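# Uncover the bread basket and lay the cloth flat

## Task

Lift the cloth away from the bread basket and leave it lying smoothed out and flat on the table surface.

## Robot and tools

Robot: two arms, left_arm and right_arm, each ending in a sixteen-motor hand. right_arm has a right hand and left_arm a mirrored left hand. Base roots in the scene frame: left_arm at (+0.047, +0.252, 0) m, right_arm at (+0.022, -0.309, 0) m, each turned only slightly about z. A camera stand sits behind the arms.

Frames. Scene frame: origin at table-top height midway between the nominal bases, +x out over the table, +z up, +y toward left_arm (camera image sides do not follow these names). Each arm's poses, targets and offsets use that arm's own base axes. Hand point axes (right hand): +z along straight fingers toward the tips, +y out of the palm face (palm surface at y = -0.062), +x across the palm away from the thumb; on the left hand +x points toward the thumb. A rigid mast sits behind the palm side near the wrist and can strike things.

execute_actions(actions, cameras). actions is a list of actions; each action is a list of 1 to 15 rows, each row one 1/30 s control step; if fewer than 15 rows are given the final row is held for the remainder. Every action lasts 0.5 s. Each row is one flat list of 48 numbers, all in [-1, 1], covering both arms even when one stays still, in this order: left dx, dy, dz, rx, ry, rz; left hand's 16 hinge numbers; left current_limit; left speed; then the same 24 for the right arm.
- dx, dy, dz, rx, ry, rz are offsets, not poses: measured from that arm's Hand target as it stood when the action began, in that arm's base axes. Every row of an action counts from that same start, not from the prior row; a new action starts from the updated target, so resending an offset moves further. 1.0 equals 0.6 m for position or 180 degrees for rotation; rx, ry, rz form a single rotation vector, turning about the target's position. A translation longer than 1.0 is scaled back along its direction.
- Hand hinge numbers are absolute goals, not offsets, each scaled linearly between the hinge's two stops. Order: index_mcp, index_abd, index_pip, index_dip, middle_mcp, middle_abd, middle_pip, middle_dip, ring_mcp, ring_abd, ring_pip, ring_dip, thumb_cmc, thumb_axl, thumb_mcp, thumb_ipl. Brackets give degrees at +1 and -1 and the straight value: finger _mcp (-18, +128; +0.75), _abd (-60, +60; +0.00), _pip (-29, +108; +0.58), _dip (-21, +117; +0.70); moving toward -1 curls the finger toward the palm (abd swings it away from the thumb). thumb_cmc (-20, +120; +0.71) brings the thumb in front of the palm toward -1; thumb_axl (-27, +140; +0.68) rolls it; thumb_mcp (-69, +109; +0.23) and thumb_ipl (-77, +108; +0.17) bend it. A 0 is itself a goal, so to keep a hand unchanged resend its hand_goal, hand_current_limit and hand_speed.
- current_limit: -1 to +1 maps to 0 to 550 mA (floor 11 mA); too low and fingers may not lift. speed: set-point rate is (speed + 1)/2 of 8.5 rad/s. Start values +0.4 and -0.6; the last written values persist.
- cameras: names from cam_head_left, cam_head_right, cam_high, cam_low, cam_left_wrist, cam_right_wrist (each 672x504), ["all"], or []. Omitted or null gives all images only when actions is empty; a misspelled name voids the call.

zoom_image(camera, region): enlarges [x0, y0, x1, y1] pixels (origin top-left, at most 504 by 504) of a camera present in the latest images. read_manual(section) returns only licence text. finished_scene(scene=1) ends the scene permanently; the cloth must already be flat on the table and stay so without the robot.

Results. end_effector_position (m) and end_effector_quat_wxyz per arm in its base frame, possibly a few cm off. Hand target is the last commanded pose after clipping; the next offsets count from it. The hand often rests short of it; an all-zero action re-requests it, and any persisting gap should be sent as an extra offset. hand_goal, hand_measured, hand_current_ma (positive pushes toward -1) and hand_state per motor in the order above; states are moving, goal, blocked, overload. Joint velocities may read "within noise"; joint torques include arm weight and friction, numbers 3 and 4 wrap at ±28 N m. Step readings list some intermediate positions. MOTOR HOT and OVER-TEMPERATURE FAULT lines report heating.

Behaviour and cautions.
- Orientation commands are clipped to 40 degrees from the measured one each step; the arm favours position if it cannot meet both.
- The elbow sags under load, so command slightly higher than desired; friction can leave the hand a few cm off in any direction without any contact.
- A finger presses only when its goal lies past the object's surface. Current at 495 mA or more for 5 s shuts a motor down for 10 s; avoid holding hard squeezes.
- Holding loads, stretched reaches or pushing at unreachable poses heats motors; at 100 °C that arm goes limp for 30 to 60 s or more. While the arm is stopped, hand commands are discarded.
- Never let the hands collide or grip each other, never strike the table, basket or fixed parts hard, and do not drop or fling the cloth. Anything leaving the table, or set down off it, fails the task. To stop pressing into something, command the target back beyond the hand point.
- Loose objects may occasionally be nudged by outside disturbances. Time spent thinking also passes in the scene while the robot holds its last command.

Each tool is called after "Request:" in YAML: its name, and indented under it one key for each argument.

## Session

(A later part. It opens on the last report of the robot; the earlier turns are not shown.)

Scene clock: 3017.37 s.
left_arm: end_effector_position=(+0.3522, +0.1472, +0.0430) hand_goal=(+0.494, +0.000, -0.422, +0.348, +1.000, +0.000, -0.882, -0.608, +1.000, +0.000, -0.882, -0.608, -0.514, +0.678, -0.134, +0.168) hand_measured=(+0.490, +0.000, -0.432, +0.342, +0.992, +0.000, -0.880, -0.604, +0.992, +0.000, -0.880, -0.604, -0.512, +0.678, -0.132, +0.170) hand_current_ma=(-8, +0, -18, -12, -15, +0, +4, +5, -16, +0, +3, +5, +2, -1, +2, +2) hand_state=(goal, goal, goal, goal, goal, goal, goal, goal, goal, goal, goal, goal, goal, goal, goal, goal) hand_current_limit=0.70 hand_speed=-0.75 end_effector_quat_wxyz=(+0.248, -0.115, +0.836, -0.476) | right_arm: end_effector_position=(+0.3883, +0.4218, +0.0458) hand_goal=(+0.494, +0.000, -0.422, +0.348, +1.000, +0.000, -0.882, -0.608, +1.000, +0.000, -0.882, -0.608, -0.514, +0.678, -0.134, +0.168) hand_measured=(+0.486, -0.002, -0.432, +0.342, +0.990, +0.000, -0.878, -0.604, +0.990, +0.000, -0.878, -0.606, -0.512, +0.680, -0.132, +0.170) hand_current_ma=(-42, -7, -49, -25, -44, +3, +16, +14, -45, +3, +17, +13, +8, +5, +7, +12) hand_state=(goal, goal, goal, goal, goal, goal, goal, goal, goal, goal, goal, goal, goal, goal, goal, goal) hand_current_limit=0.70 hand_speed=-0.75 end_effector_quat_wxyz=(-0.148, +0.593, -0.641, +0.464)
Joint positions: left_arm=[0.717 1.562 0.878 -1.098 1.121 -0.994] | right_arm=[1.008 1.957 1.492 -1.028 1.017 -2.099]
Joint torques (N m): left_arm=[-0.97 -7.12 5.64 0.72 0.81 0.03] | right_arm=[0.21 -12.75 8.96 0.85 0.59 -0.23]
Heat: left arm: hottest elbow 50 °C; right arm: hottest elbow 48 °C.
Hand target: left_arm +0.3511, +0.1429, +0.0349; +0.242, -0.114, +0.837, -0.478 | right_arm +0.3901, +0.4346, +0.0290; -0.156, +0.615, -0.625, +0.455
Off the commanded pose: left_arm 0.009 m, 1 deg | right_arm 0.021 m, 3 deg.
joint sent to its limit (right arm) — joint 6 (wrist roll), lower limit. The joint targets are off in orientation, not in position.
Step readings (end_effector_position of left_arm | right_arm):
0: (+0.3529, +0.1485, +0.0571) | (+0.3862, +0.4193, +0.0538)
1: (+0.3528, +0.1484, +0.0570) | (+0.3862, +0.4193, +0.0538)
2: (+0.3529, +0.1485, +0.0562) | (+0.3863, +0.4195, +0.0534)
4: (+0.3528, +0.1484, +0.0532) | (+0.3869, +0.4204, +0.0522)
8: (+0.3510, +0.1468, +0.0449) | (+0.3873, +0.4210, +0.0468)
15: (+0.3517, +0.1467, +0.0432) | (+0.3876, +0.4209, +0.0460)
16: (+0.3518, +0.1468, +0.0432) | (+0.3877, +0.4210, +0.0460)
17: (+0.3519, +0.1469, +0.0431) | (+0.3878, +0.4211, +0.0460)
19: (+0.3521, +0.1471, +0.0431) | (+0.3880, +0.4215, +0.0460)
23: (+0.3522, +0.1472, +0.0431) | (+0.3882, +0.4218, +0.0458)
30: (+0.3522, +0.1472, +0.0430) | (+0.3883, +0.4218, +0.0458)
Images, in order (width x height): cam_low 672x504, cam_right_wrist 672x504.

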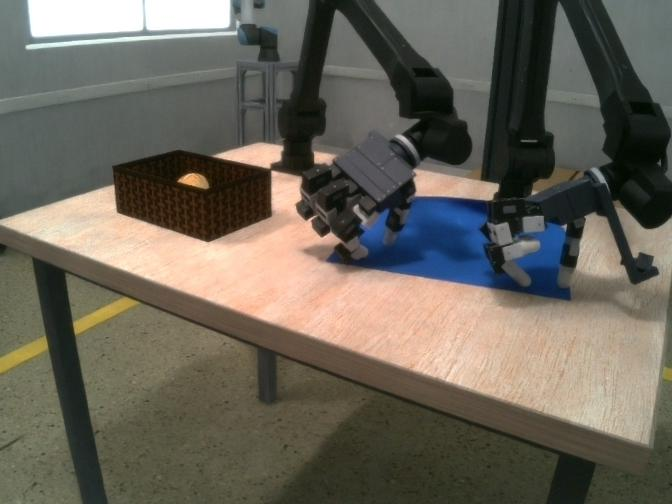

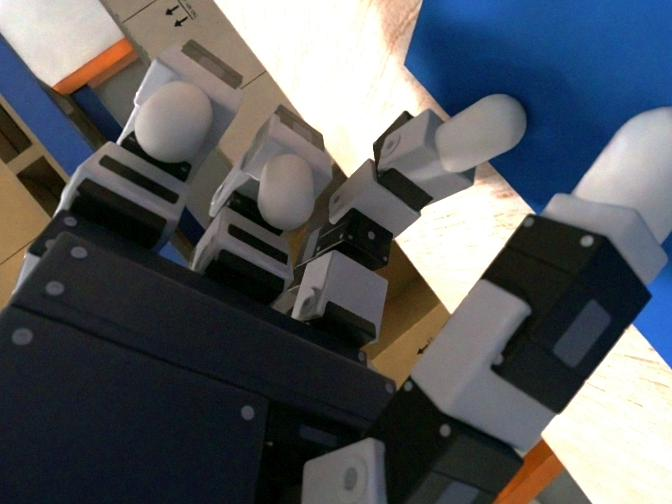

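Request:
execute_actions:
  actions:
    - [[0.04,0.004,-0.004,0,0,0,0.493,0,-0.423,0.348,1,0,-0.883,-0.609,1,0,-0.883,-0.609,-0.514,0.678,-0.135,0.168,0.7,-0.75,0.04,0.003,-0.0,0,0,0.0,0.493,0,-0.423,0.348,1,0,-0.883,-0.609,1,0,-0.883,-0.609,-0.514,0.678,-0.135,0.168,0.7,-0.75]]
    - [[0.05,0.004,0.0,0,0,0,0.493,0,-0.423,0.348,1,0,-0.883,-0.609,1,0,-0.883,-0.609,-0.514,0.678,-0.135,0.168,0.7,-0.75,0.05,0.003,-0.0,0,0,0,0.493,0,-0.423,0.348,1,0,-0.883,-0.609,1,0,-0.883,-0.609,-0.514,0.678,-0.135,0.168,0.7,-0.75]]
  cameras: ["cam_low","cam_right_wrist","cam_high"]

Request:
zoom_image:
  camera: "cam_low"
  region: [300, 150, 600, 330]

Request:
zoom_image:
  camera: "cam_high"
  region: [320, 170, 540, 360]

Scene clock: 3024.43 s.
left_arm: end_effector_position=(+0.3849, +0.1417, +0.0395) hand_goal=(+0.494, +0.000, -0.422, +0.348, +1.000, +0.000, -0.882, -0.608, +1.000, +0.000, -0.882, -0.608, -0.514, +0.678, -0.134, +0.168) hand_measured=(+0.474, +0.002, -0.454, +0.326, +0.992, +0.000, -0.880, -0.604, +0.992, +0.000, -0.880, -0.604, -0.478, +0.690, -0.114, +0.178) hand_current_ma=(-55, +3, -88, -54, -15, +0, +4, +5, -16, +0, +3, +5, +104, +32, +65, +27) hand_state=(blocked, goal, blocked, blocked, goal, goal, goal, goal, goal, goal, goal, goal, blocked, goal, goal, goal) hand_current_limit=0.70 hand_speed=-0.75 end_effector_quat_wxyz=(+0.230, -0.141, +0.832, -0.485) | right_arm: end_effector_position=(+0.4350, +0.4353, +0.0450) hand_goal=(+0.494, +0.000, -0.422, +0.348, +1.000, +0.000, -0.882, -0.608, +1.000, +0.000, -0.882, -0.608, -0.514, +0.678, -0.134, +0.168) hand_measured=(+0.472, -0.004, -0.448, +0.336, +0.990, +0.000, -0.878, -0.604, +0.990, +0.000, -0.878, -0.606, -0.512, +0.680, -0.132, +0.170) hand_current_ma=(-110, -13, -120, -58, -44, +3, +16, +14, -45, +3, +17, +13, +8, +5, +7, +12) hand_state=(blocked, goal, blocked, goal, goal, goal, goal, goal, goal, goal, goal, goal, goal, goal, goal, goal) hand_current_limit=0.70 hand_speed=-0.75 end_effector_quat_wxyz=(+0.146, -0.572, +0.656, -0.470)
Joint positions: left_arm=[0.65 1.61 0.931 -0.976 1.13 -1.204] | right_arm=[0.957 2.048 1.636 -1.057 1.025 -2.104]
Joint torques (N m): left_arm=[-1.79 -6.01 9.59 1.61 0.91 0.39] | right_arm=[-1.55 -13.86 10.11 -0.2 0.67 -0.16]
Heat: left arm: hottest elbow 50 °C; right arm: hottest elbow 48 °C.
Hand target: left_arm +0.4051, +0.1476, +0.0325; +0.242, -0.114, +0.837, -0.478 | right_arm +0.4440, +0.4382, +0.0292; +0.156, -0.615, +0.625, -0.455
Off the commanded pose: left_arm 0.022 m, 4 deg | right_arm 0.019 m, 6 deg.
joint sent to its limit (right arm) — joint 6 (wrist roll), lower limit. The joint targets are off in orientation, not in position.
Step readings (end_effector_position of left_arm | right_arm):
0: (+0.3522, +0.1472, +0.0430) | (+0.3883, +0.4218, +0.0458)
1: (+0.3523, +0.1471, +0.0429) | (+0.3883, +0.4218, +0.0458)
2: (+0.3533, +0.1463, +0.0425) | (+0.3885, +0.4220, +0.0454)
4: (+0.3552, +0.1443, +0.0404) | (+0.3907, +0.4242, +0.0450)
8: (+0.3582, +0.1409, +0.0389) | (+0.3988, +0.4297, +0.0443)
15: (+0.3592, +0.1416, +0.0388) | (+0.4028, +0.4315, +0.0443)
16: (+0.3594, +0.1416, +0.0388) | (+0.4031, +0.4319, +0.0445)
17: (+0.3606, +0.1418, +0.0391) | (+0.4041, +0.4322, +0.0446)
19: (+0.3657, +0.1424, +0.0394) | (+0.4098, +0.4352, +0.0447)
23: (+0.3797, +0.1422, +0.0397) | (+0.4261, +0.4381, +0.0441)
30: (+0.3847, +0.1415, +0.0395) | (+0.4349, +0.4355, +0.0447)
Images, in order (width x height): cam_high 672x504, cam_low 672x504, cam_right_wrist 672x504.

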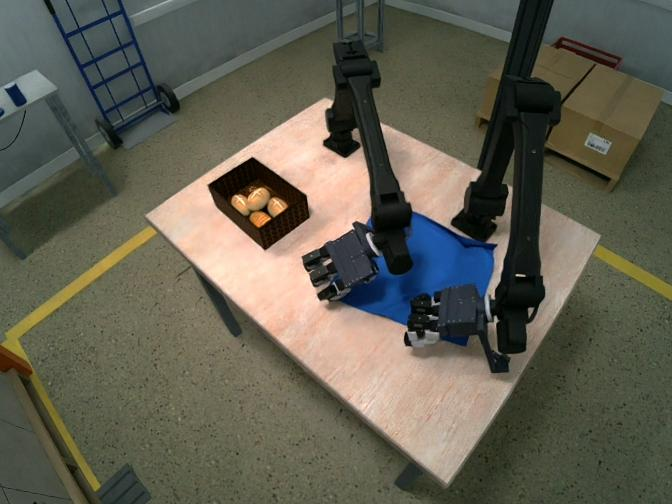

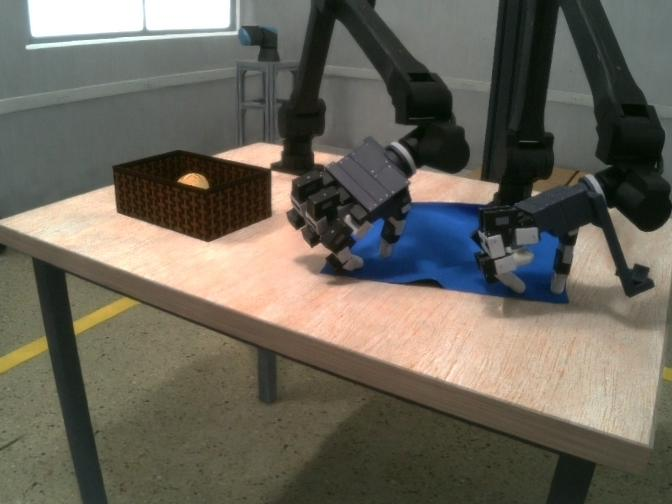

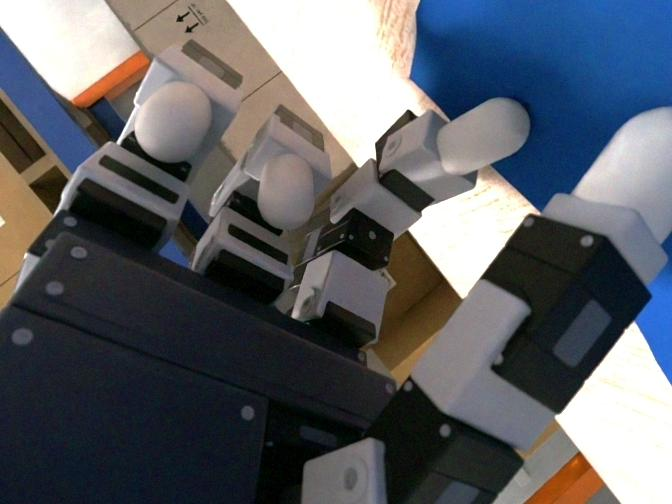

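Scaled by 1.680 from the camera's 672x504 image, which has a finer 960x720 frame.

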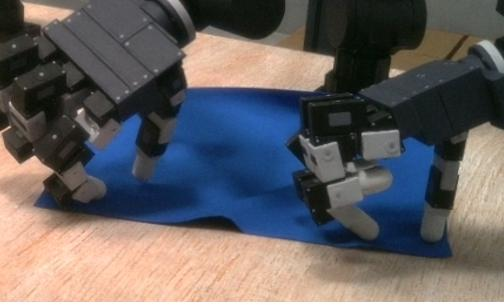

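Scaled by 2.291 from the camera's 672x504 image, which has a finer 960x720 frame.

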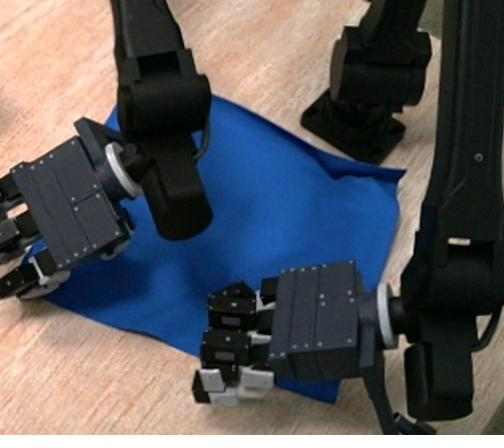

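Request:
execute_actions:
  actions:
    - [[0.04,0.012,0.006,0,0,0,0.493,0,-0.423,0.348,1,0,-0.883,-0.609,1,0,-0.883,-0.609,-0.514,0.678,-0.135,0.168,0.7,-0.75,0.035,-0.02,0.003,0,0,0.0,0.493,0,-0.423,0.348,1,0,-0.883,-0.609,1,0,-0.883,-0.609,-0.514,0.678,-0.135,0.168,0.7,-0.75]]
    - [[0.045,0.012,0.004,0,0,0,0.493,0,-0.423,0.348,1,0,-0.883,-0.609,1,0,-0.883,-0.609,-0.514,0.678,-0.135,0.168,0.7,-0.75,0.035,-0.015,0.003,0,0,0,0.493,0,-0.423,0.348,1,0,-0.883,-0.609,1,0,-0.883,-0.609,-0.514,0.678,-0.135,0.168,0.7,-0.75]]
  cameras: ["cam_low","cam_high"]

Request:
zoom_image:
  camera: "cam_low"
  region: [300, 150, 600, 330]

Request:
zoom_image:
  camera: "cam_high"
  region: [320, 170, 540, 360]

Scene clock: 3034.13 s.
left_arm: end_effector_position=(+0.4326, +0.1504, +0.0408) hand_goal=(+0.494, +0.000, -0.422, +0.348, +1.000, +0.000, -0.882, -0.608, +1.000, +0.000, -0.882, -0.608, -0.514, +0.678, -0.134, +0.168) hand_measured=(+0.476, +0.002, -0.448, +0.328, +0.992, +0.000, -0.880, -0.604, +0.992, +0.000, -0.880, -0.604, -0.470, +0.692, -0.126, +0.172) hand_current_ma=(-47, +3, -68, -48, -15, +0, +4, +5, -16, +0, +3, +5, +137, +42, +21, +12) hand_state=(goal, goal, blocked, goal, goal, goal, goal, goal, goal, goal, goal, goal, blocked, goal, goal, goal) hand_current_limit=0.70 hand_speed=-0.75 end_effector_quat_wxyz=(+0.223, -0.141, +0.831, -0.489) | right_arm: end_effector_position=(+0.4748, +0.4173, +0.0458) hand_goal=(+0.494, +0.000, -0.422, +0.348, +1.000, +0.000, -0.882, -0.608, +1.000, +0.000, -0.882, -0.608, -0.514, +0.678, -0.134, +0.168) hand_measured=(+0.470, +0.000, -0.448, +0.336, +0.990, +0.000, -0.878, -0.604, +0.990, +0.000, -0.878, -0.606, -0.512, +0.680, -0.132, +0.170) hand_current_ma=(-121, +0, -119, -58, -44, +3, +16, +14, -45, +3, +17, +13, +8, +5, +7, +12) hand_state=(blocked, goal, blocked, goal, goal, goal, goal, goal, goal, goal, goal, goal, goal, goal, goal, goal) hand_current_limit=0.70 hand_speed=-0.75 end_effector_quat_wxyz=(+0.130, -0.548, +0.674, -0.477)
Joint positions: left_arm=[0.601 1.701 1.057 -0.941 1.135 -1.296] | right_arm=[0.89 2.09 1.708 -1.088 1.032 -2.104]
Joint torques (N m): left_arm=[-1.03 -8.23 10.88 1.68 0.73 0.37] | right_arm=[-1.96 -14.68 10.3 -0.39 0.85 -0.17]
Heat: left arm: hottest elbow 50 °C; right arm: hottest elbow 49 °C.
Hand target: left_arm +0.4561, +0.1621, +0.0385; +0.242, -0.114, +0.837, -0.478 | right_arm +0.4860, +0.4172, +0.0326; +0.156, -0.615, +0.625, -0.455
Off the commanded pose: left_arm 0.026 m, 4 deg | right_arm 0.017 m, 10 deg.
joint sent to its limit (right arm) — joint 6 (wrist roll), lower limit. The joint targets are off in orientation, not in position.
Step readings (end_effector_position of left_arm | right_arm):
0: (+0.3849, +0.1417, +0.0394) | (+0.4350, +0.4353, +0.0450)
1: (+0.3851, +0.1419, +0.0397) | (+0.4350, +0.4352, +0.0448)
2: (+0.3859, +0.1423, +0.0399) | (+0.4362, +0.4343, +0.0451)
4: (+0.3895, +0.1434, +0.0396) | (+0.4383, +0.4340, +0.0450)
8: (+0.4009, +0.1454, +0.0399) | (+0.4470, +0.4302, +0.0451)
15: (+0.4054, +0.1456, +0.0400) | (+0.4547, +0.4250, +0.0453)
16: (+0.4057, +0.1458, +0.0401) | (+0.4552, +0.4248, +0.0453)
17: (+0.4066, +0.1460, +0.0403) | (+0.4566, +0.4237, +0.0455)
19: (+0.4119, +0.1477, +0.0404) | (+0.4589, +0.4240, +0.0456)
23: (+0.4270, +0.1503, +0.0408) | (+0.4675, +0.4222, +0.0458)
30: (+0.4325, +0.1503, +0.0407) | (+0.4748, +0.4172, +0.0457)
Images, in order (width x height): cam_high 672x504, cam_low 672x504.

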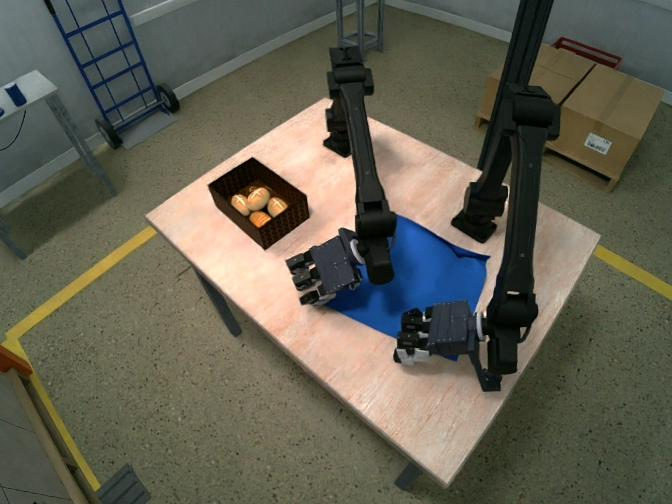

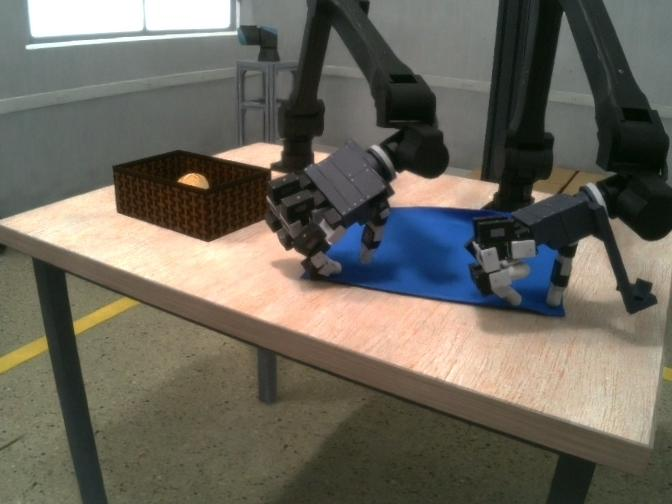

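Scaled by 1.680 from the camera's 672x504 image, which has a finer 960x720 frame.

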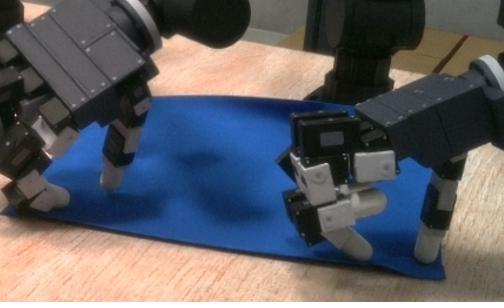

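Scaled by 2.291 from the camera's 672x504 image, which has a finer 960x720 frame.

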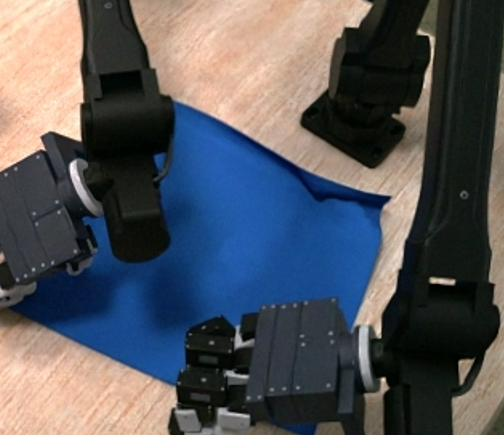

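Request:
execute_actions:
  actions:
    - [[-0.01,0,0.04,0,0,0,0.493,0,-0.423,0.348,1,0,-0.883,-0.609,1,0,-0.883,-0.609,-0.514,0.678,-0.135,0.168,0.7,-0.75,-0.01,0,0.04,0,0,0.0,0.493,0,-0.423,0.348,1,0,-0.883,-0.609,1,0,-0.883,-0.609,-0.514,0.678,-0.135,0.168,0.7,-0.75]]
    - [[-0.0,0,0.1,0,0,0,0.493,0,-0.423,0.348,1,0,-0.883,-0.609,1,0,-0.883,-0.609,-0.514,0.678,-0.135,0.168,0.7,-0.75,-0.0,0,0.1,0,0,0,0.493,0,-0.423,0.348,1,0,-0.883,-0.609,1,0,-0.883,-0.609,-0.514,0.678,-0.135,0.168,0.7,-0.75]]
    - [[-0.0,0.15,0.05,0,0,0,0.493,0,-0.423,0.348,1,0,-0.883,-0.609,1,0,-0.883,-0.609,-0.514,0.678,-0.135,0.168,0.7,-0.75,-0.05,-0.15,0.05,0,0,0,0.493,0,-0.423,0.348,1,0,-0.883,-0.609,1,0,-0.883,-0.609,-0.514,0.678,-0.135,0.168,0.7,-0.75]]
    - [[-0.0,0.15,0.0,0,0,0,0.493,0,-0.423,0.348,1,0,-0.883,-0.609,1,0,-0.883,-0.609,-0.514,0.678,-0.135,0.168,0.7,-0.75,-0.08,-0.15,0.05,0,0,0,0.493,0,-0.423,0.348,1,0,-0.883,-0.609,1,0,-0.883,-0.609,-0.514,0.678,-0.135,0.168,0.7,-0.75]]
  cameras: ["cam_head_left","cam_low","cam_high"]

Request:
zoom_image:
  camera: "cam_low"
  region: [280, 150, 600, 350]

Request:
zoom_image:
  camera: "cam_high"
  region: [300, 170, 540, 380]

Request:
zoom_image:
  camera: "cam_head_left"
  region: [180, 290, 400, 470]

Scene clock: 3050.87 s.
left_arm: end_effector_position=(+0.4354, +0.3317, +0.1345) hand_goal=(+0.494, +0.000, -0.422, +0.348, +1.000, +0.000, -0.882, -0.608, +1.000, +0.000, -0.882, -0.608, -0.514, +0.678, -0.134, +0.168) hand_measured=(+0.484, +0.002, -0.424, +0.346, +0.992, +0.000, -0.880, -0.604, +0.992, +0.000, -0.880, -0.604, -0.512, +0.680, -0.132, +0.170) hand_current_ma=(-20, +2, -1, -4, -15, +0, +4, +5, -16, +0, +3, +5, +3, +4, +2, +3) hand_state=(goal, goal, goal, goal, goal, goal, goal, goal, goal, goal, goal, goal, goal, goal, goal, goal) hand_current_limit=0.70 hand_speed=-0.75 end_effector_quat_wxyz=(+0.243, -0.149, +0.838, -0.465) | right_arm: end_effector_position=(+0.4003, +0.2375, +0.1774) hand_goal=(+0.494, +0.000, -0.422, +0.348, +1.000, +0.000, -0.882, -0.608, +1.000, +0.000, -0.882, -0.608, -0.514, +0.678, -0.134, +0.168) hand_measured=(+0.488, +0.000, -0.424, +0.346, +0.992, +0.000, -0.878, -0.604, +0.992, +0.000, -0.878, -0.606, -0.510, +0.680, -0.132, +0.170) hand_current_ma=(-30, +3, -7, -10, -40, +3, +16, +14, -43, +3, +16, +13, +22, +6, +6, +12) hand_state=(goal, goal, goal, goal, goal, goal, goal, goal, goal, goal, goal, goal, goal, goal, goal, goal) hand_current_limit=0.70 hand_speed=-0.75 end_effector_quat_wxyz=(+0.086, -0.514, +0.686, -0.508)
Joint positions: left_arm=[0.862 1.92 1.644 -1.68 1.066 -0.832] | right_arm=[0.783 1.584 1.32 -1.257 1.083 -2.103]
Joint torques (N m): left_arm=[-0.97 -14.21 12.94 -0.58 0.89 0.1] | right_arm=[-0.44 -11.52 7.27 0.64 0.8 -0.18]
Heat: left arm: hottest elbow 50 °C; right arm: hottest elbow 50 °C.
Hand target: left_arm +0.4501, +0.3420, +0.1524; +0.241, -0.114, +0.837, -0.478 | right_arm +0.4020, +0.2372, +0.1766; +0.156, -0.615, +0.625, -0.455
Off the commanded pose: left_arm 0.025 m, 4 deg | right_arm 0.002 m, 17 deg.
joint sent to its limit (left arm) — joint 4 (wrist pitch), lower limit. The joint targets are off in orientation, not in position.
joint sent to its limit (right arm) — joint 6 (wrist roll), lower limit. The joint targets are off in orientation, not in position.
Step readings (end_effector_position of left_arm | right_arm):
0: (+0.4327, +0.1504, +0.0408) | (+0.4748, +0.4173, +0.0458)
1: (+0.4327, +0.1504, +0.0408) | (+0.4747, +0.4172, +0.0458)
2: (+0.4326, +0.1504, +0.0409) | (+0.4744, +0.4167, +0.0461)
4: (+0.4322, +0.1502, +0.0417) | (+0.4730, +0.4150, +0.0469)
8: (+0.4316, +0.1500, +0.0424) | (+0.4709, +0.4122, +0.0478)
15: (+0.4313, +0.1499, +0.0430) | (+0.4699, +0.4105, +0.0483)
16: (+0.4313, +0.1498, +0.0434) | (+0.4699, +0.4105, +0.0487)
17: (+0.4303, +0.1496, +0.0451) | (+0.4692, +0.4097, +0.0503)
19: (+0.4268, +0.1478, +0.0520) | (+0.4668, +0.4065, +0.0551)
23: (+0.4274, +0.1482, +0.0789) | (+0.4671, +0.4059, +0.0705)
30: (+0.4359, +0.1538, +0.1070) | (+0.4704, +0.4098, +0.0940)
31: (+0.4355, +0.1538, +0.1074) | (+0.4705, +0.4099, +0.0953)
32: (+0.4326, +0.1569, +0.1082) | (+0.4701, +0.4075, +0.0971)
34: (+0.4294, +0.1662, +0.1135) | (+0.4614, +0.3931, +0.0992)
38: (+0.4310, +0.2123, +0.1307) | (+0.4469, +0.3531, +0.1134)
45: (+0.4308, +0.2465, +0.1415) | (+0.4519, +0.3279, +0.1513)
46: (+0.4313, +0.2459, +0.1405) | (+0.4510, +0.3269, +0.1527)
47: (+0.4306, +0.2484, +0.1395) | (+0.4483, +0.3233, +0.1527)
49: (+0.4333, +0.2590, +0.1387) | (+0.4329, +0.3048, +0.1491)
53: (+0.4393, +0.3007, +0.1368) | (+0.4057, +0.2616, +0.1491)
60: (+0.4300, +0.3335, +0.1310) | (+0.4024, +0.2396, +0.1777)
Images, in order (width x height): cam_head_left 672x504, cam_high 672x504, cam_low 672x504.

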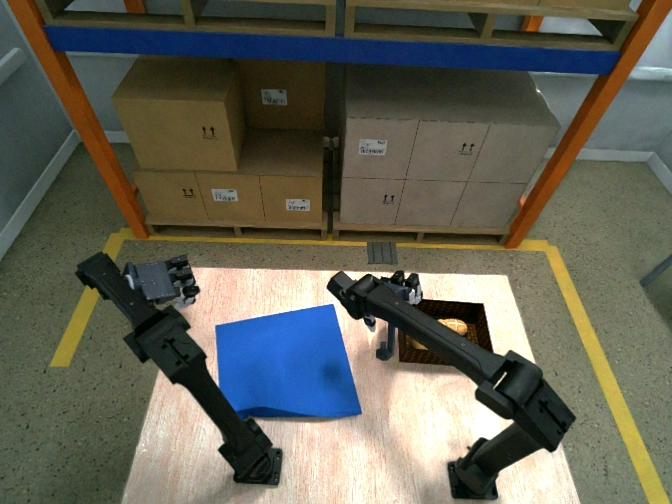

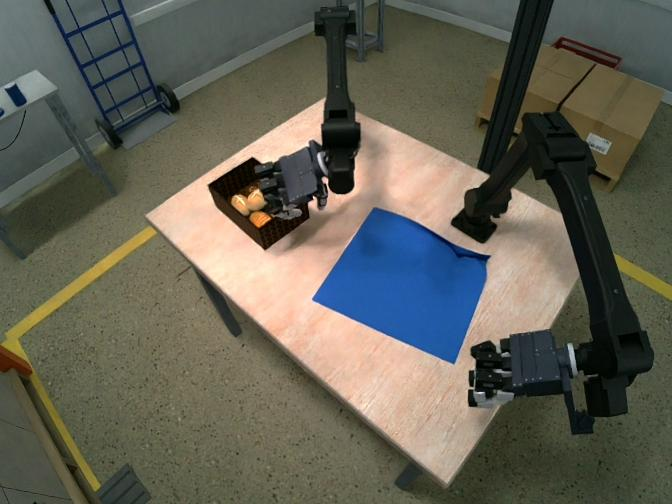

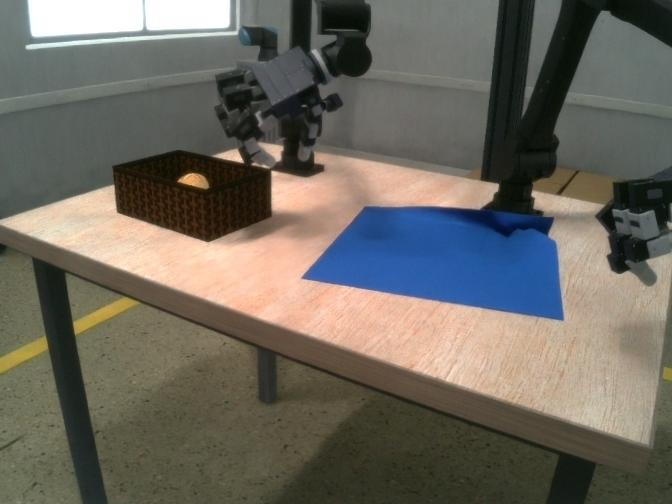

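Scaled by 1.575 from the camera's 672x504 image, which has a finer 960x720 frame.

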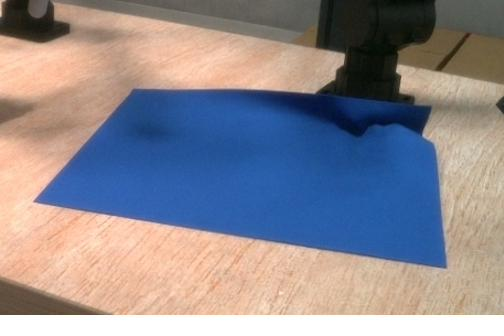

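Scaled by 2.100 from the camera's 672x504 image, which has a finer 960x720 frame.

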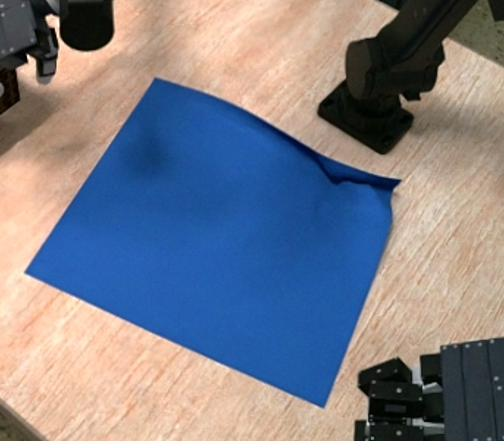

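Scaled by 2.291 from the camera's 672x504 image, which has a finer 960x720 frame.

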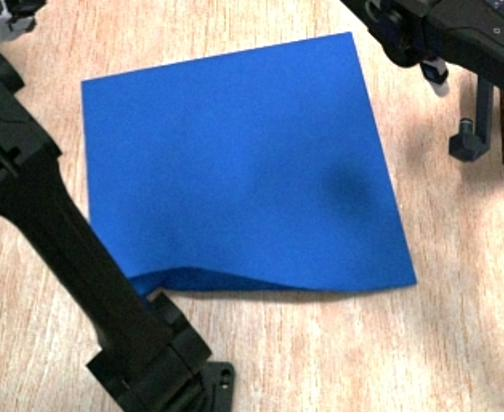

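Request:
execute_actions:
  actions:
    - [[-0.12,0.045,0.05,0,0,0.065,0.493,0,-0.423,0.348,1,0,-0.883,-0.609,1,0,-0.883,-0.609,-0.514,0.678,-0.135,0.168,0.7,-0.75,-0.1,-0.05,0.03,0,0,0.0,0.493,0,-0.423,0.348,1,0,-0.883,-0.609,1,0,-0.883,-0.609,-0.514,0.678,-0.135,0.168,0.7,-0.75]]
    - [[-0.12,0.045,0.03,0,0,0.065,0.493,0,-0.423,0.348,1,0,-0.883,-0.609,1,0,-0.883,-0.609,-0.514,0.678,-0.135,0.168,0.7,-0.75,-0.1,-0.05,0,0,0,0,0.493,0,-0.423,0.348,1,0,-0.883,-0.609,1,0,-0.883,-0.609,-0.514,0.678,-0.135,0.168,0.7,-0.75]]
    - [[-0.12,0.045,0,0,0,0.065,0.493,0,-0.423,0.348,1,0,-0.883,-0.609,1,0,-0.883,-0.609,-0.514,0.678,-0.135,0.168,0.7,-0.75,0,0,0,0,0,0,0.493,0,-0.423,0.348,1,0,-0.883,-0.609,1,0,-0.883,-0.609,-0.514,0.678,-0.135,0.168,0.7,-0.75]]
    - [[-0.12,0.045,0.0,0,0,0.065,0.493,0,-0.423,0.348,1,0,-0.883,-0.609,1,0,-0.883,-0.609,-0.514,0.678,-0.135,0.168,0.7,-0.75,0,0,0,0,0,0,0.493,0,-0.423,0.348,1,0,-0.883,-0.609,1,0,-0.883,-0.609,-0.514,0.678,-0.135,0.168,0.7,-0.75]]
  cameras: ["cam_head_left","cam_head_right","cam_low","cam_high","cam_left_wrist","cam_right_wrist"]

Request:
zoom_image:
  camera: "cam_head_left"
  region: [180, 290, 400, 490]

Request:
zoom_image:
  camera: "cam_low"
  region: [440, 180, 600, 330]

Scene clock: 3084.03 s.
left_arm: end_effector_position=(+0.1587, +0.4535, +0.1928) hand_goal=(+0.494, +0.000, -0.422, +0.348, +1.000, +0.000, -0.882, -0.608, +1.000, +0.000, -0.882, -0.608, -0.514, +0.678, -0.134, +0.168) hand_measured=(+0.486, +0.002, -0.424, +0.346, +0.992, +0.000, -0.880, -0.604, +0.992, +0.000, -0.880, -0.604, -0.512, +0.680, -0.132, +0.170) hand_current_ma=(-19, +2, -1, -3, -15, +0, +4, +5, -16, +0, +3, +5, +3, +4, +2, +3) hand_state=(goal, goal, goal, goal, goal, goal, goal, goal, goal, goal, goal, goal, goal, goal, goal, goal) hand_current_limit=0.70 hand_speed=-0.75 end_effector_quat_wxyz=(+0.408, -0.441, +0.720, -0.347) | right_arm: end_effector_position=(+0.2860, +0.1784, +0.1942) hand_goal=(+0.494, +0.000, -0.422, +0.348, +1.000, +0.000, -0.882, -0.608, +1.000, +0.000, -0.882, -0.608, -0.514, +0.678, -0.134, +0.168) hand_measured=(+0.490, +0.000, -0.424, +0.346, +0.992, +0.000, -0.878, -0.604, +0.992, +0.000, -0.878, -0.606, -0.508, +0.680, -0.134, +0.170) hand_current_ma=(-24, +3, -6, -10, -38, +3, +16, +14, -42, +3, +16, +13, +25, +6, +5, +11) hand_state=(goal, goal, goal, goal, goal, goal, goal, goal, goal, goal, goal, goal, goal, goal, goal, goal) hand_current_limit=0.70 hand_speed=-0.75 end_effector_quat_wxyz=(+0.124, -0.548, +0.663, -0.494)
Joint positions: left_arm=[1.487 1.619 1.391 -1.493 1.126 -1.088] | right_arm=[0.895 1.207 0.992 -1.279 1.067 -2.102]
Joint torques (N m): left_arm=[-0.91 -12.45 7.99 0.53 0.96 -0.09] | right_arm=[0.26 -6.42 7.42 -0.14 0.86 -0.18]
Heat: left arm: hottest elbow 54 °C; right arm: hottest elbow 48 °C.
Hand target: left_arm +0.1621, +0.4500, +0.2005; +0.411, -0.437, +0.723, -0.343 | right_arm +0.2819, +0.1772, +0.1946; +0.156, -0.615, +0.625, -0.455
Off the commanded pose: left_arm 0.009 m, 1 deg | right_arm 0.004 m, 11 deg.
joint sent to its limit (right arm) — joint 6 (wrist roll), lower limit. The joint targets are off in orientation, not in position.
Step readings (end_effector_position of left_arm | right_arm):
0: (+0.4355, +0.3317, +0.1345) | (+0.4003, +0.2375, +0.1774)
1: (+0.4354, +0.3318, +0.1345) | (+0.3998, +0.2371, +0.1769)
2: (+0.4340, +0.3342, +0.1356) | (+0.3974, +0.2350, +0.1758)
4: (+0.4310, +0.3372, +0.1394) | (+0.3854, +0.2267, +0.1721)
8: (+0.4045, +0.3565, +0.1548) | (+0.3569, +0.2074, +0.1743)
15: (+0.3753, +0.3816, +0.1796) | (+0.3473, +0.2081, +0.1972)
16: (+0.3751, +0.3812, +0.1802) | (+0.3466, +0.2079, +0.1972)
17: (+0.3729, +0.3805, +0.1801) | (+0.3431, +0.2063, +0.1954)
19: (+0.3651, +0.3758, +0.1787) | (+0.3298, +0.1983, +0.1889)
23: (+0.3319, +0.3834, +0.1803) | (+0.2975, +0.1789, +0.1810)
30: (+0.3012, +0.4039, +0.1935) | (+0.2869, +0.1790, +0.1951)
31: (+0.3011, +0.4037, +0.1938) | (+0.2867, +0.1791, +0.1954)
32: (+0.2989, +0.4044, +0.1933) | (+0.2867, +0.1791, +0.1954)
34: (+0.2927, +0.4031, +0.1904) | (+0.2866, +0.1789, +0.1952)
38: (+0.2576, +0.4130, +0.1875) | (+0.2861, +0.1783, +0.1942)
45: (+0.2281, +0.4297, +0.1938) | (+0.2860, +0.1784, +0.1942)
46: (+0.2282, +0.4294, +0.1940) | (+0.2860, +0.1784, +0.1942)
47: (+0.2260, +0.4305, +0.1935) | (+0.2860, +0.1784, +0.1942)
49: (+0.2201, +0.4317, +0.1918) | (+0.2860, +0.1784, +0.1942)
53: (+0.1844, +0.4432, +0.1900) | (+0.2860, +0.1784, +0.1942)
60: (+0.1554, +0.4551, +0.1928) | (+0.2860, +0.1784, +0.1942)

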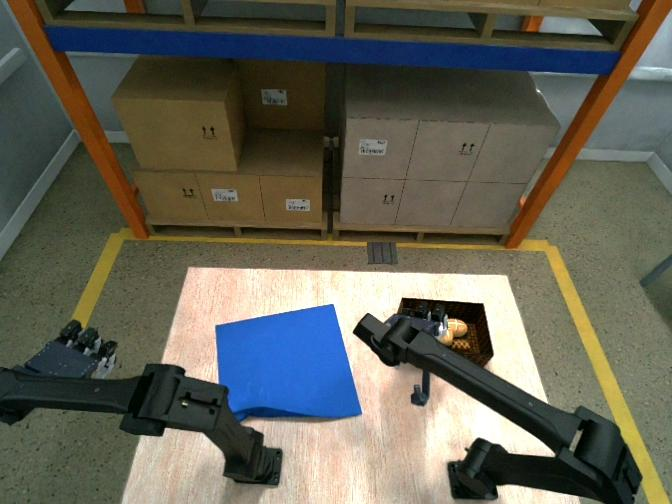

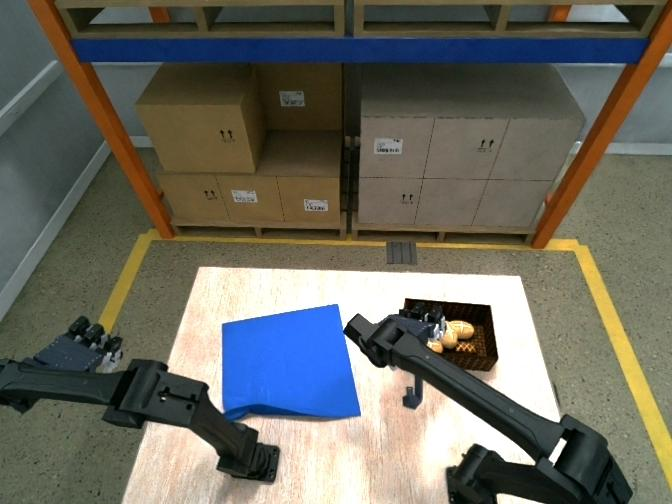

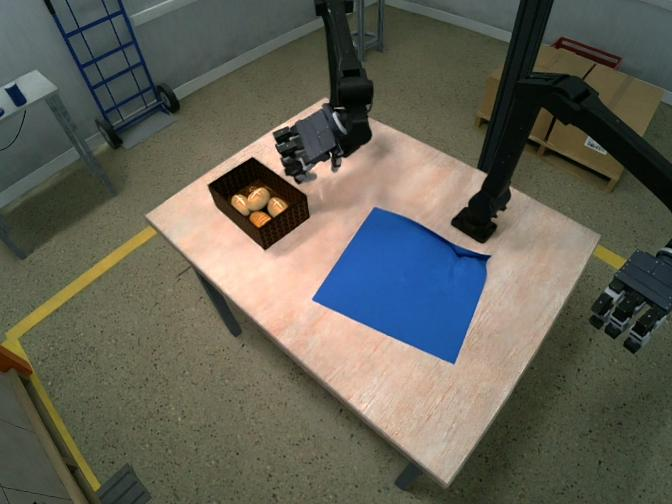

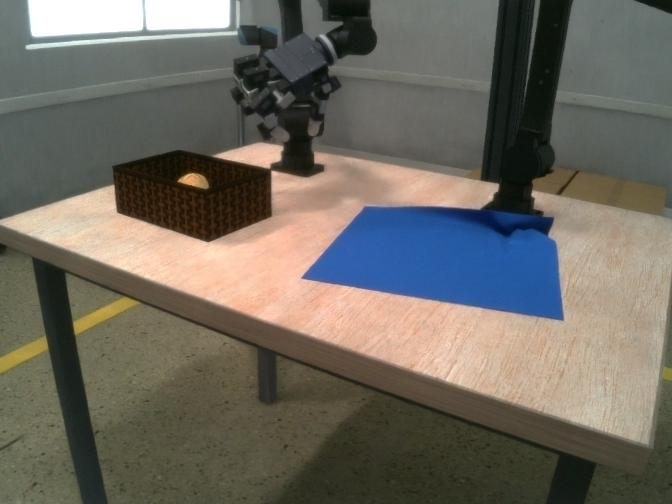

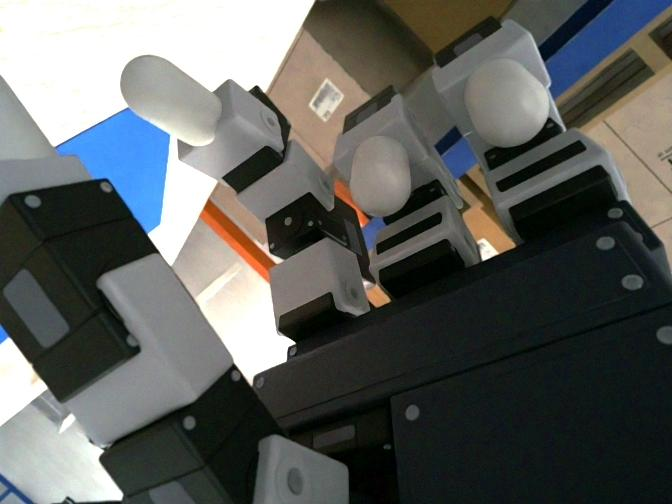

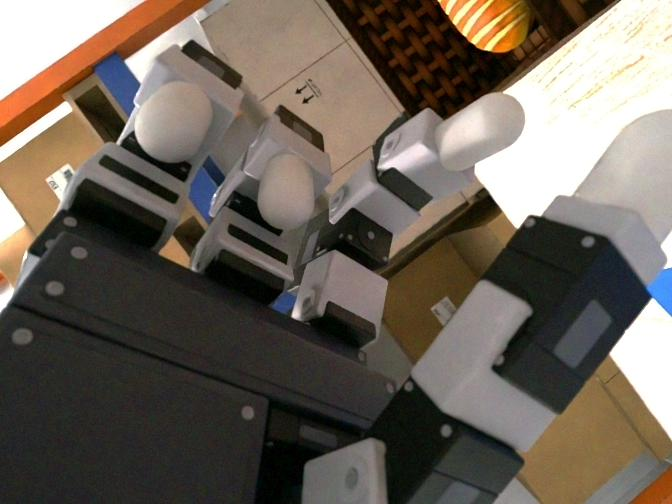

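Scaled by 2.291 from the camera's 672x504 image, which has a finer 960x720 frame.

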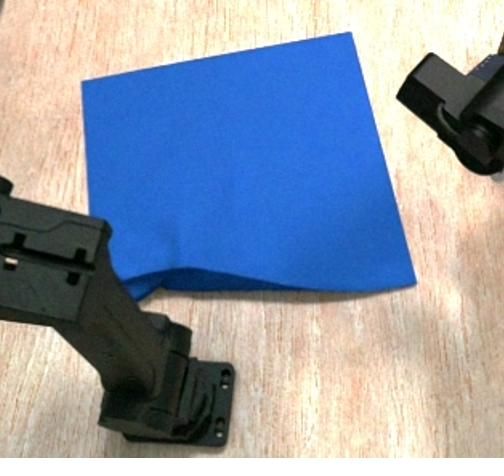

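Scaled by 3.150 from the camera's 672x504 image, which has a finer 960x720 frame.

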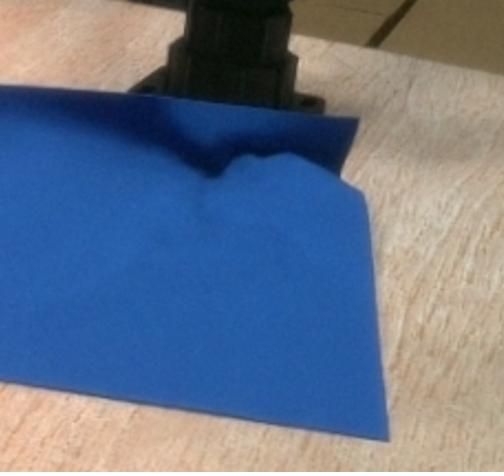

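Request:
zoom_image:
  camera: "cam_head_right"
  region: [190, 350, 330, 480]

Request:
zoom_image:
  camera: "cam_high"
  region: [400, 200, 520, 300]

Request:
zoom_image:
  camera: "cam_head_left"
  region: [190, 370, 290, 450]

Scaled by 3.600 from the camera's 672x504 image, which has a finer 960x720 frame.

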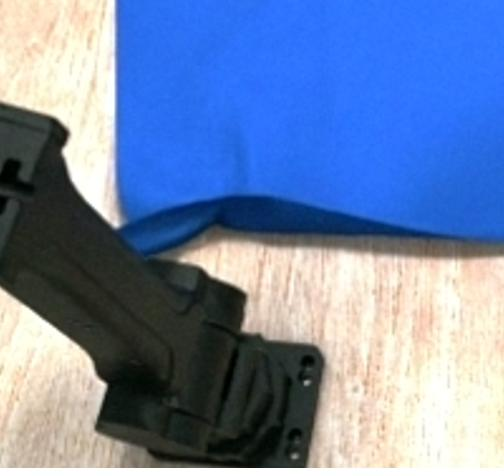

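Scaled by 4.200 from the camera's 672x504 image, which has a finer 960x720 frame.

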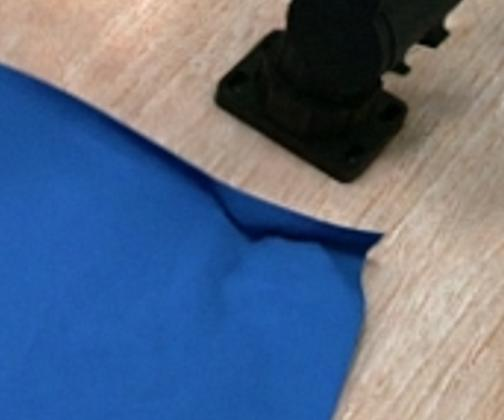

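Scaled by 5.040 from the camera's 672x504 image, which has a finer 960x720 frame.

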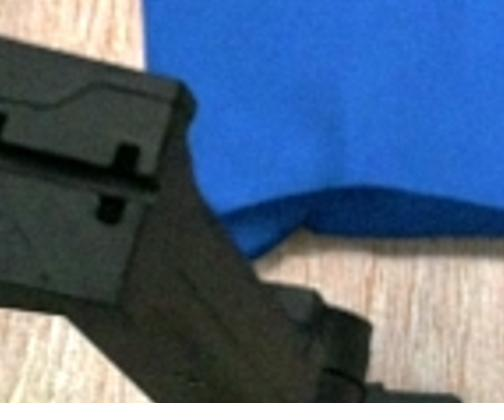

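Request:
execute_actions:
  actions:
    - [[0.112,-0.126,-0.02,0,0,-0.065,0.493,0,-0.423,0.348,1,0,-0.883,-0.609,1,0,-0.883,-0.609,-0.514,0.678,-0.135,0.168,0.7,-0.75,0.085,0.1,0.0,0,0,0.0,0.493,0,-0.423,0.348,1,0,-0.883,-0.609,1,0,-0.883,-0.609,-0.514,0.678,-0.135,0.168,0.7,-0.75]]
    - [[0.112,-0.126,-0.02,0,0,-0.065,0.493,0,-0.423,0.348,1,0,-0.883,-0.609,1,0,-0.883,-0.609,-0.514,0.678,-0.135,0.168,0.7,-0.75,0.085,0.1,-0.0,0,0,0.0,0.493,0,-0.423,0.348,1,0,-0.883,-0.609,1,0,-0.883,-0.609,-0.514,0.678,-0.135,0.168,0.7,-0.75]]
    - [[0.112,-0.126,-0.05,0,0,-0.065,0.493,0,-0.423,0.348,1,0,-0.883,-0.609,1,0,-0.883,-0.609,-0.514,0.678,-0.135,0.168,0.7,-0.75,0.085,0.1,-0.05,0,0,0.0,0.493,0,-0.423,0.348,1,0,-0.883,-0.609,1,0,-0.883,-0.609,-0.514,0.678,-0.135,0.168,0.7,-0.75]]
    - [[0.112,-0.126,-0.1,0,0,-0.065,0.493,0,-0.423,0.348,1,0,-0.883,-0.609,1,0,-0.883,-0.609,-0.514,0.678,-0.135,0.168,0.7,-0.75,0.085,0.1,-0.13,0,0,0.0,0.493,0,-0.423,0.348,1,0,-0.883,-0.609,1,0,-0.883,-0.609,-0.514,0.678,-0.135,0.168,0.7,-0.75]]
    - [[0,0,-0.04,0,0,0,0.493,0,-0.423,0.348,1,0,-0.883,-0.609,1,0,-0.883,-0.609,-0.514,0.678,-0.135,0.168,0.7,-0.75,0,0,-0.04,0,0,0,0.493,0,-0.423,0.348,1,0,-0.883,-0.609,1,0,-0.883,-0.609,-0.514,0.678,-0.135,0.168,0.7,-0.75]]
  cameras: ["cam_low","cam_left_wrist","cam_right_wrist"]

Request:
zoom_image:
  camera: "cam_low"
  region: [260, 150, 600, 350]

Scene clock: 3124.47 s.
left_arm: end_effector_position=(+0.4326, +0.1453, +0.0649) hand_goal=(+0.494, +0.000, -0.422, +0.348, +1.000, +0.000, -0.882, -0.608, +1.000, +0.000, -0.882, -0.608, -0.514, +0.678, -0.134, +0.168) hand_measured=(+0.486, +0.002, -0.422, +0.346, +0.992, +0.000, -0.880, -0.604, +0.992, +0.000, -0.880, -0.604, -0.512, +0.680, -0.132, +0.170) hand_current_ma=(-18, +2, -1, -3, -15, +0, +3, +5, -16, +0, +3, +5, +1, +4, +2, +3) hand_state=(goal, goal, goal, goal, goal, goal, goal, goal, goal, goal, goal, goal, goal, goal, goal, goal) hand_current_limit=0.70 hand_speed=-0.75 end_effector_quat_wxyz=(+0.242, -0.107, +0.838, -0.478) | right_arm: end_effector_position=(+0.4700, +0.4095, +0.0673) hand_goal=(+0.494, +0.000, -0.422, +0.348, +1.000, +0.000, -0.882, -0.608, +1.000, +0.000, -0.882, -0.608, -0.514, +0.678, -0.134, +0.168) hand_measured=(+0.490, +0.000, -0.424, +0.346, +0.992, +0.000, -0.878, -0.604, +0.992, +0.000, -0.878, -0.606, -0.512, +0.680, -0.134, +0.170) hand_current_ma=(-24, +3, -6, -10, -38, +3, +16, +14, -42, +3, +16, +13, +10, +6, +5, +11) hand_state=(goal, goal, goal, goal, goal, goal, goal, goal, goal, goal, goal, goal, goal, goal, goal, goal) hand_current_limit=0.70 hand_speed=-0.75 end_effector_quat_wxyz=(+0.110, -0.556, +0.666, -0.485)
Joint positions: left_arm=[0.59 1.635 1.048 -0.973 1.13 -1.242] | right_arm=[0.89 2.077 1.742 -1.184 1.04 -2.103]
Joint torques (N m): left_arm=[0.26 -9.82 7.02 0.88 0.95 -0.04] | right_arm=[-1.26 -15.5 10.62 0.58 0.79 -0.18]
Heat: left arm: hottest elbow 50 °C; right arm: hottest elbow 47 °C.
Hand target: left_arm +0.4309, +0.1478, +0.0624; +0.242, -0.114, +0.837, -0.478 | right_arm +0.4860, +0.4172, +0.0627; +0.156, -0.615, +0.625, -0.455
Off the commanded pose: left_arm 0.004 m, 1 deg | right_arm 0.018 m, 10 deg.
joint sent to its limit (right arm) — joint 6 (wrist roll), lower limit. The joint targets are off in orientation, not in position.
Step readings (end_effector_position of left_arm | right_arm):
0: (+0.1587, +0.4535, +0.1928) | (+0.2860, +0.1784, +0.1942)
1: (+0.1592, +0.4527, +0.1923) | (+0.2860, +0.1784, +0.1942)
2: (+0.1611, +0.4496, +0.1908) | (+0.2864, +0.1789, +0.1935)
4: (+0.1699, +0.4335, +0.1856) | (+0.2913, +0.1853, +0.1928)
8: (+0.2060, +0.3904, +0.1781) | (+0.3114, +0.2099, +0.1875)
15: (+0.2339, +0.3720, +0.1831) | (+0.3201, +0.2219, +0.1792)
16: (+0.2337, +0.3723, +0.1832) | (+0.3210, +0.2230, +0.1805)
17: (+0.2364, +0.3693, +0.1824) | (+0.3233, +0.2259, +0.1822)
19: (+0.2423, +0.3564, +0.1785) | (+0.3351, +0.2407, +0.1886)
23: (+0.2736, +0.3146, +0.1703) | (+0.3625, +0.2749, +0.1957)
30: (+0.3003, +0.2963, +0.1705) | (+0.3707, +0.2882, +0.1828)
31: (+0.3005, +0.2970, +0.1705) | (+0.3711, +0.2887, +0.1822)
32: (+0.3033, +0.2946, +0.1692) | (+0.3731, +0.2913, +0.1820)
34: (+0.3117, +0.2846, +0.1640) | (+0.3842, +0.3051, +0.1834)
38: (+0.3417, +0.2407, +0.1505) | (+0.4099, +0.3373, +0.1762)
45: (+0.3657, +0.2181, +0.1474) | (+0.4185, +0.3484, +0.1502)
46: (+0.3662, +0.2190, +0.1471) | (+0.4192, +0.3490, +0.1492)
47: (+0.3694, +0.2170, +0.1451) | (+0.4212, +0.3514, +0.1480)
49: (+0.3802, +0.2099, +0.1371) | (+0.4332, +0.3664, +0.1451)
53: (+0.4083, +0.1669, +0.1089) | (+0.4595, +0.3970, +0.1215)
60: (+0.4280, +0.1390, +0.0824) | (+0.4653, +0.4051, +0.0688)
61: (+0.4286, +0.1404, +0.0823) | (+0.4658, +0.4054, +0.0660)
62: (+0.4299, +0.1421, +0.0824) | (+0.4660, +0.4057, +0.0648)
64: (+0.4333, +0.1453, +0.0812) | (+0.4668, +0.4063, +0.0652)
68: (+0.4344, +0.1463, +0.0739) | (+0.4691, +0.4091, +0.0672)
75: (+0.4322, +0.1451, +0.0649) | (+0.4698, +0.4096, +0.0673)
Images, in order (width x height): cam_low 672x504, cam_left_wrist 672x504, cam_right_wrist 672x504.

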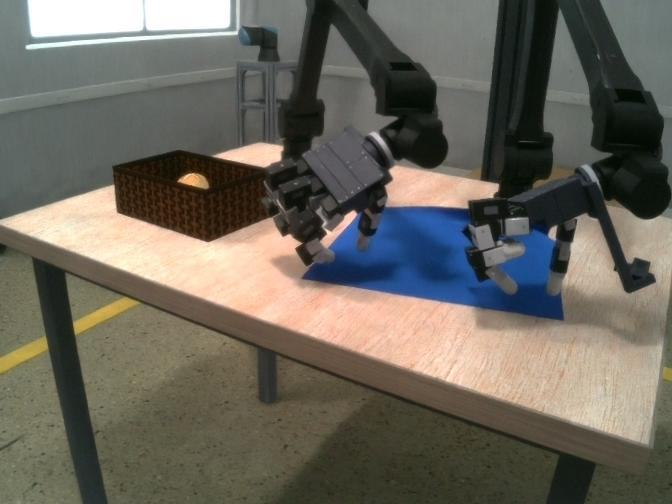

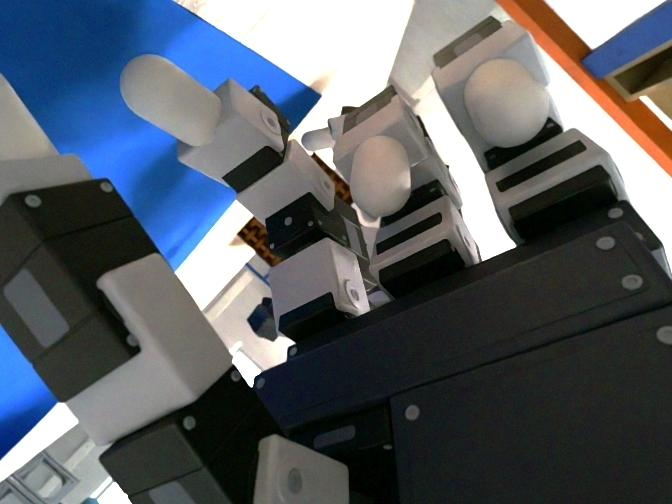

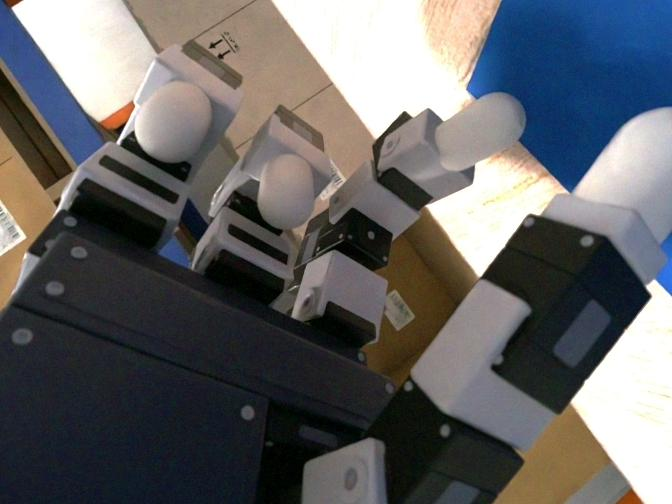

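Scaled by 1.482 from the camera's 672x504 image, which has a finer 960x720 frame.

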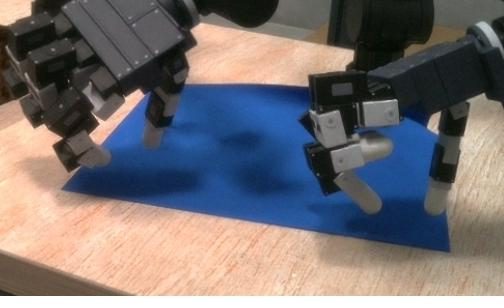

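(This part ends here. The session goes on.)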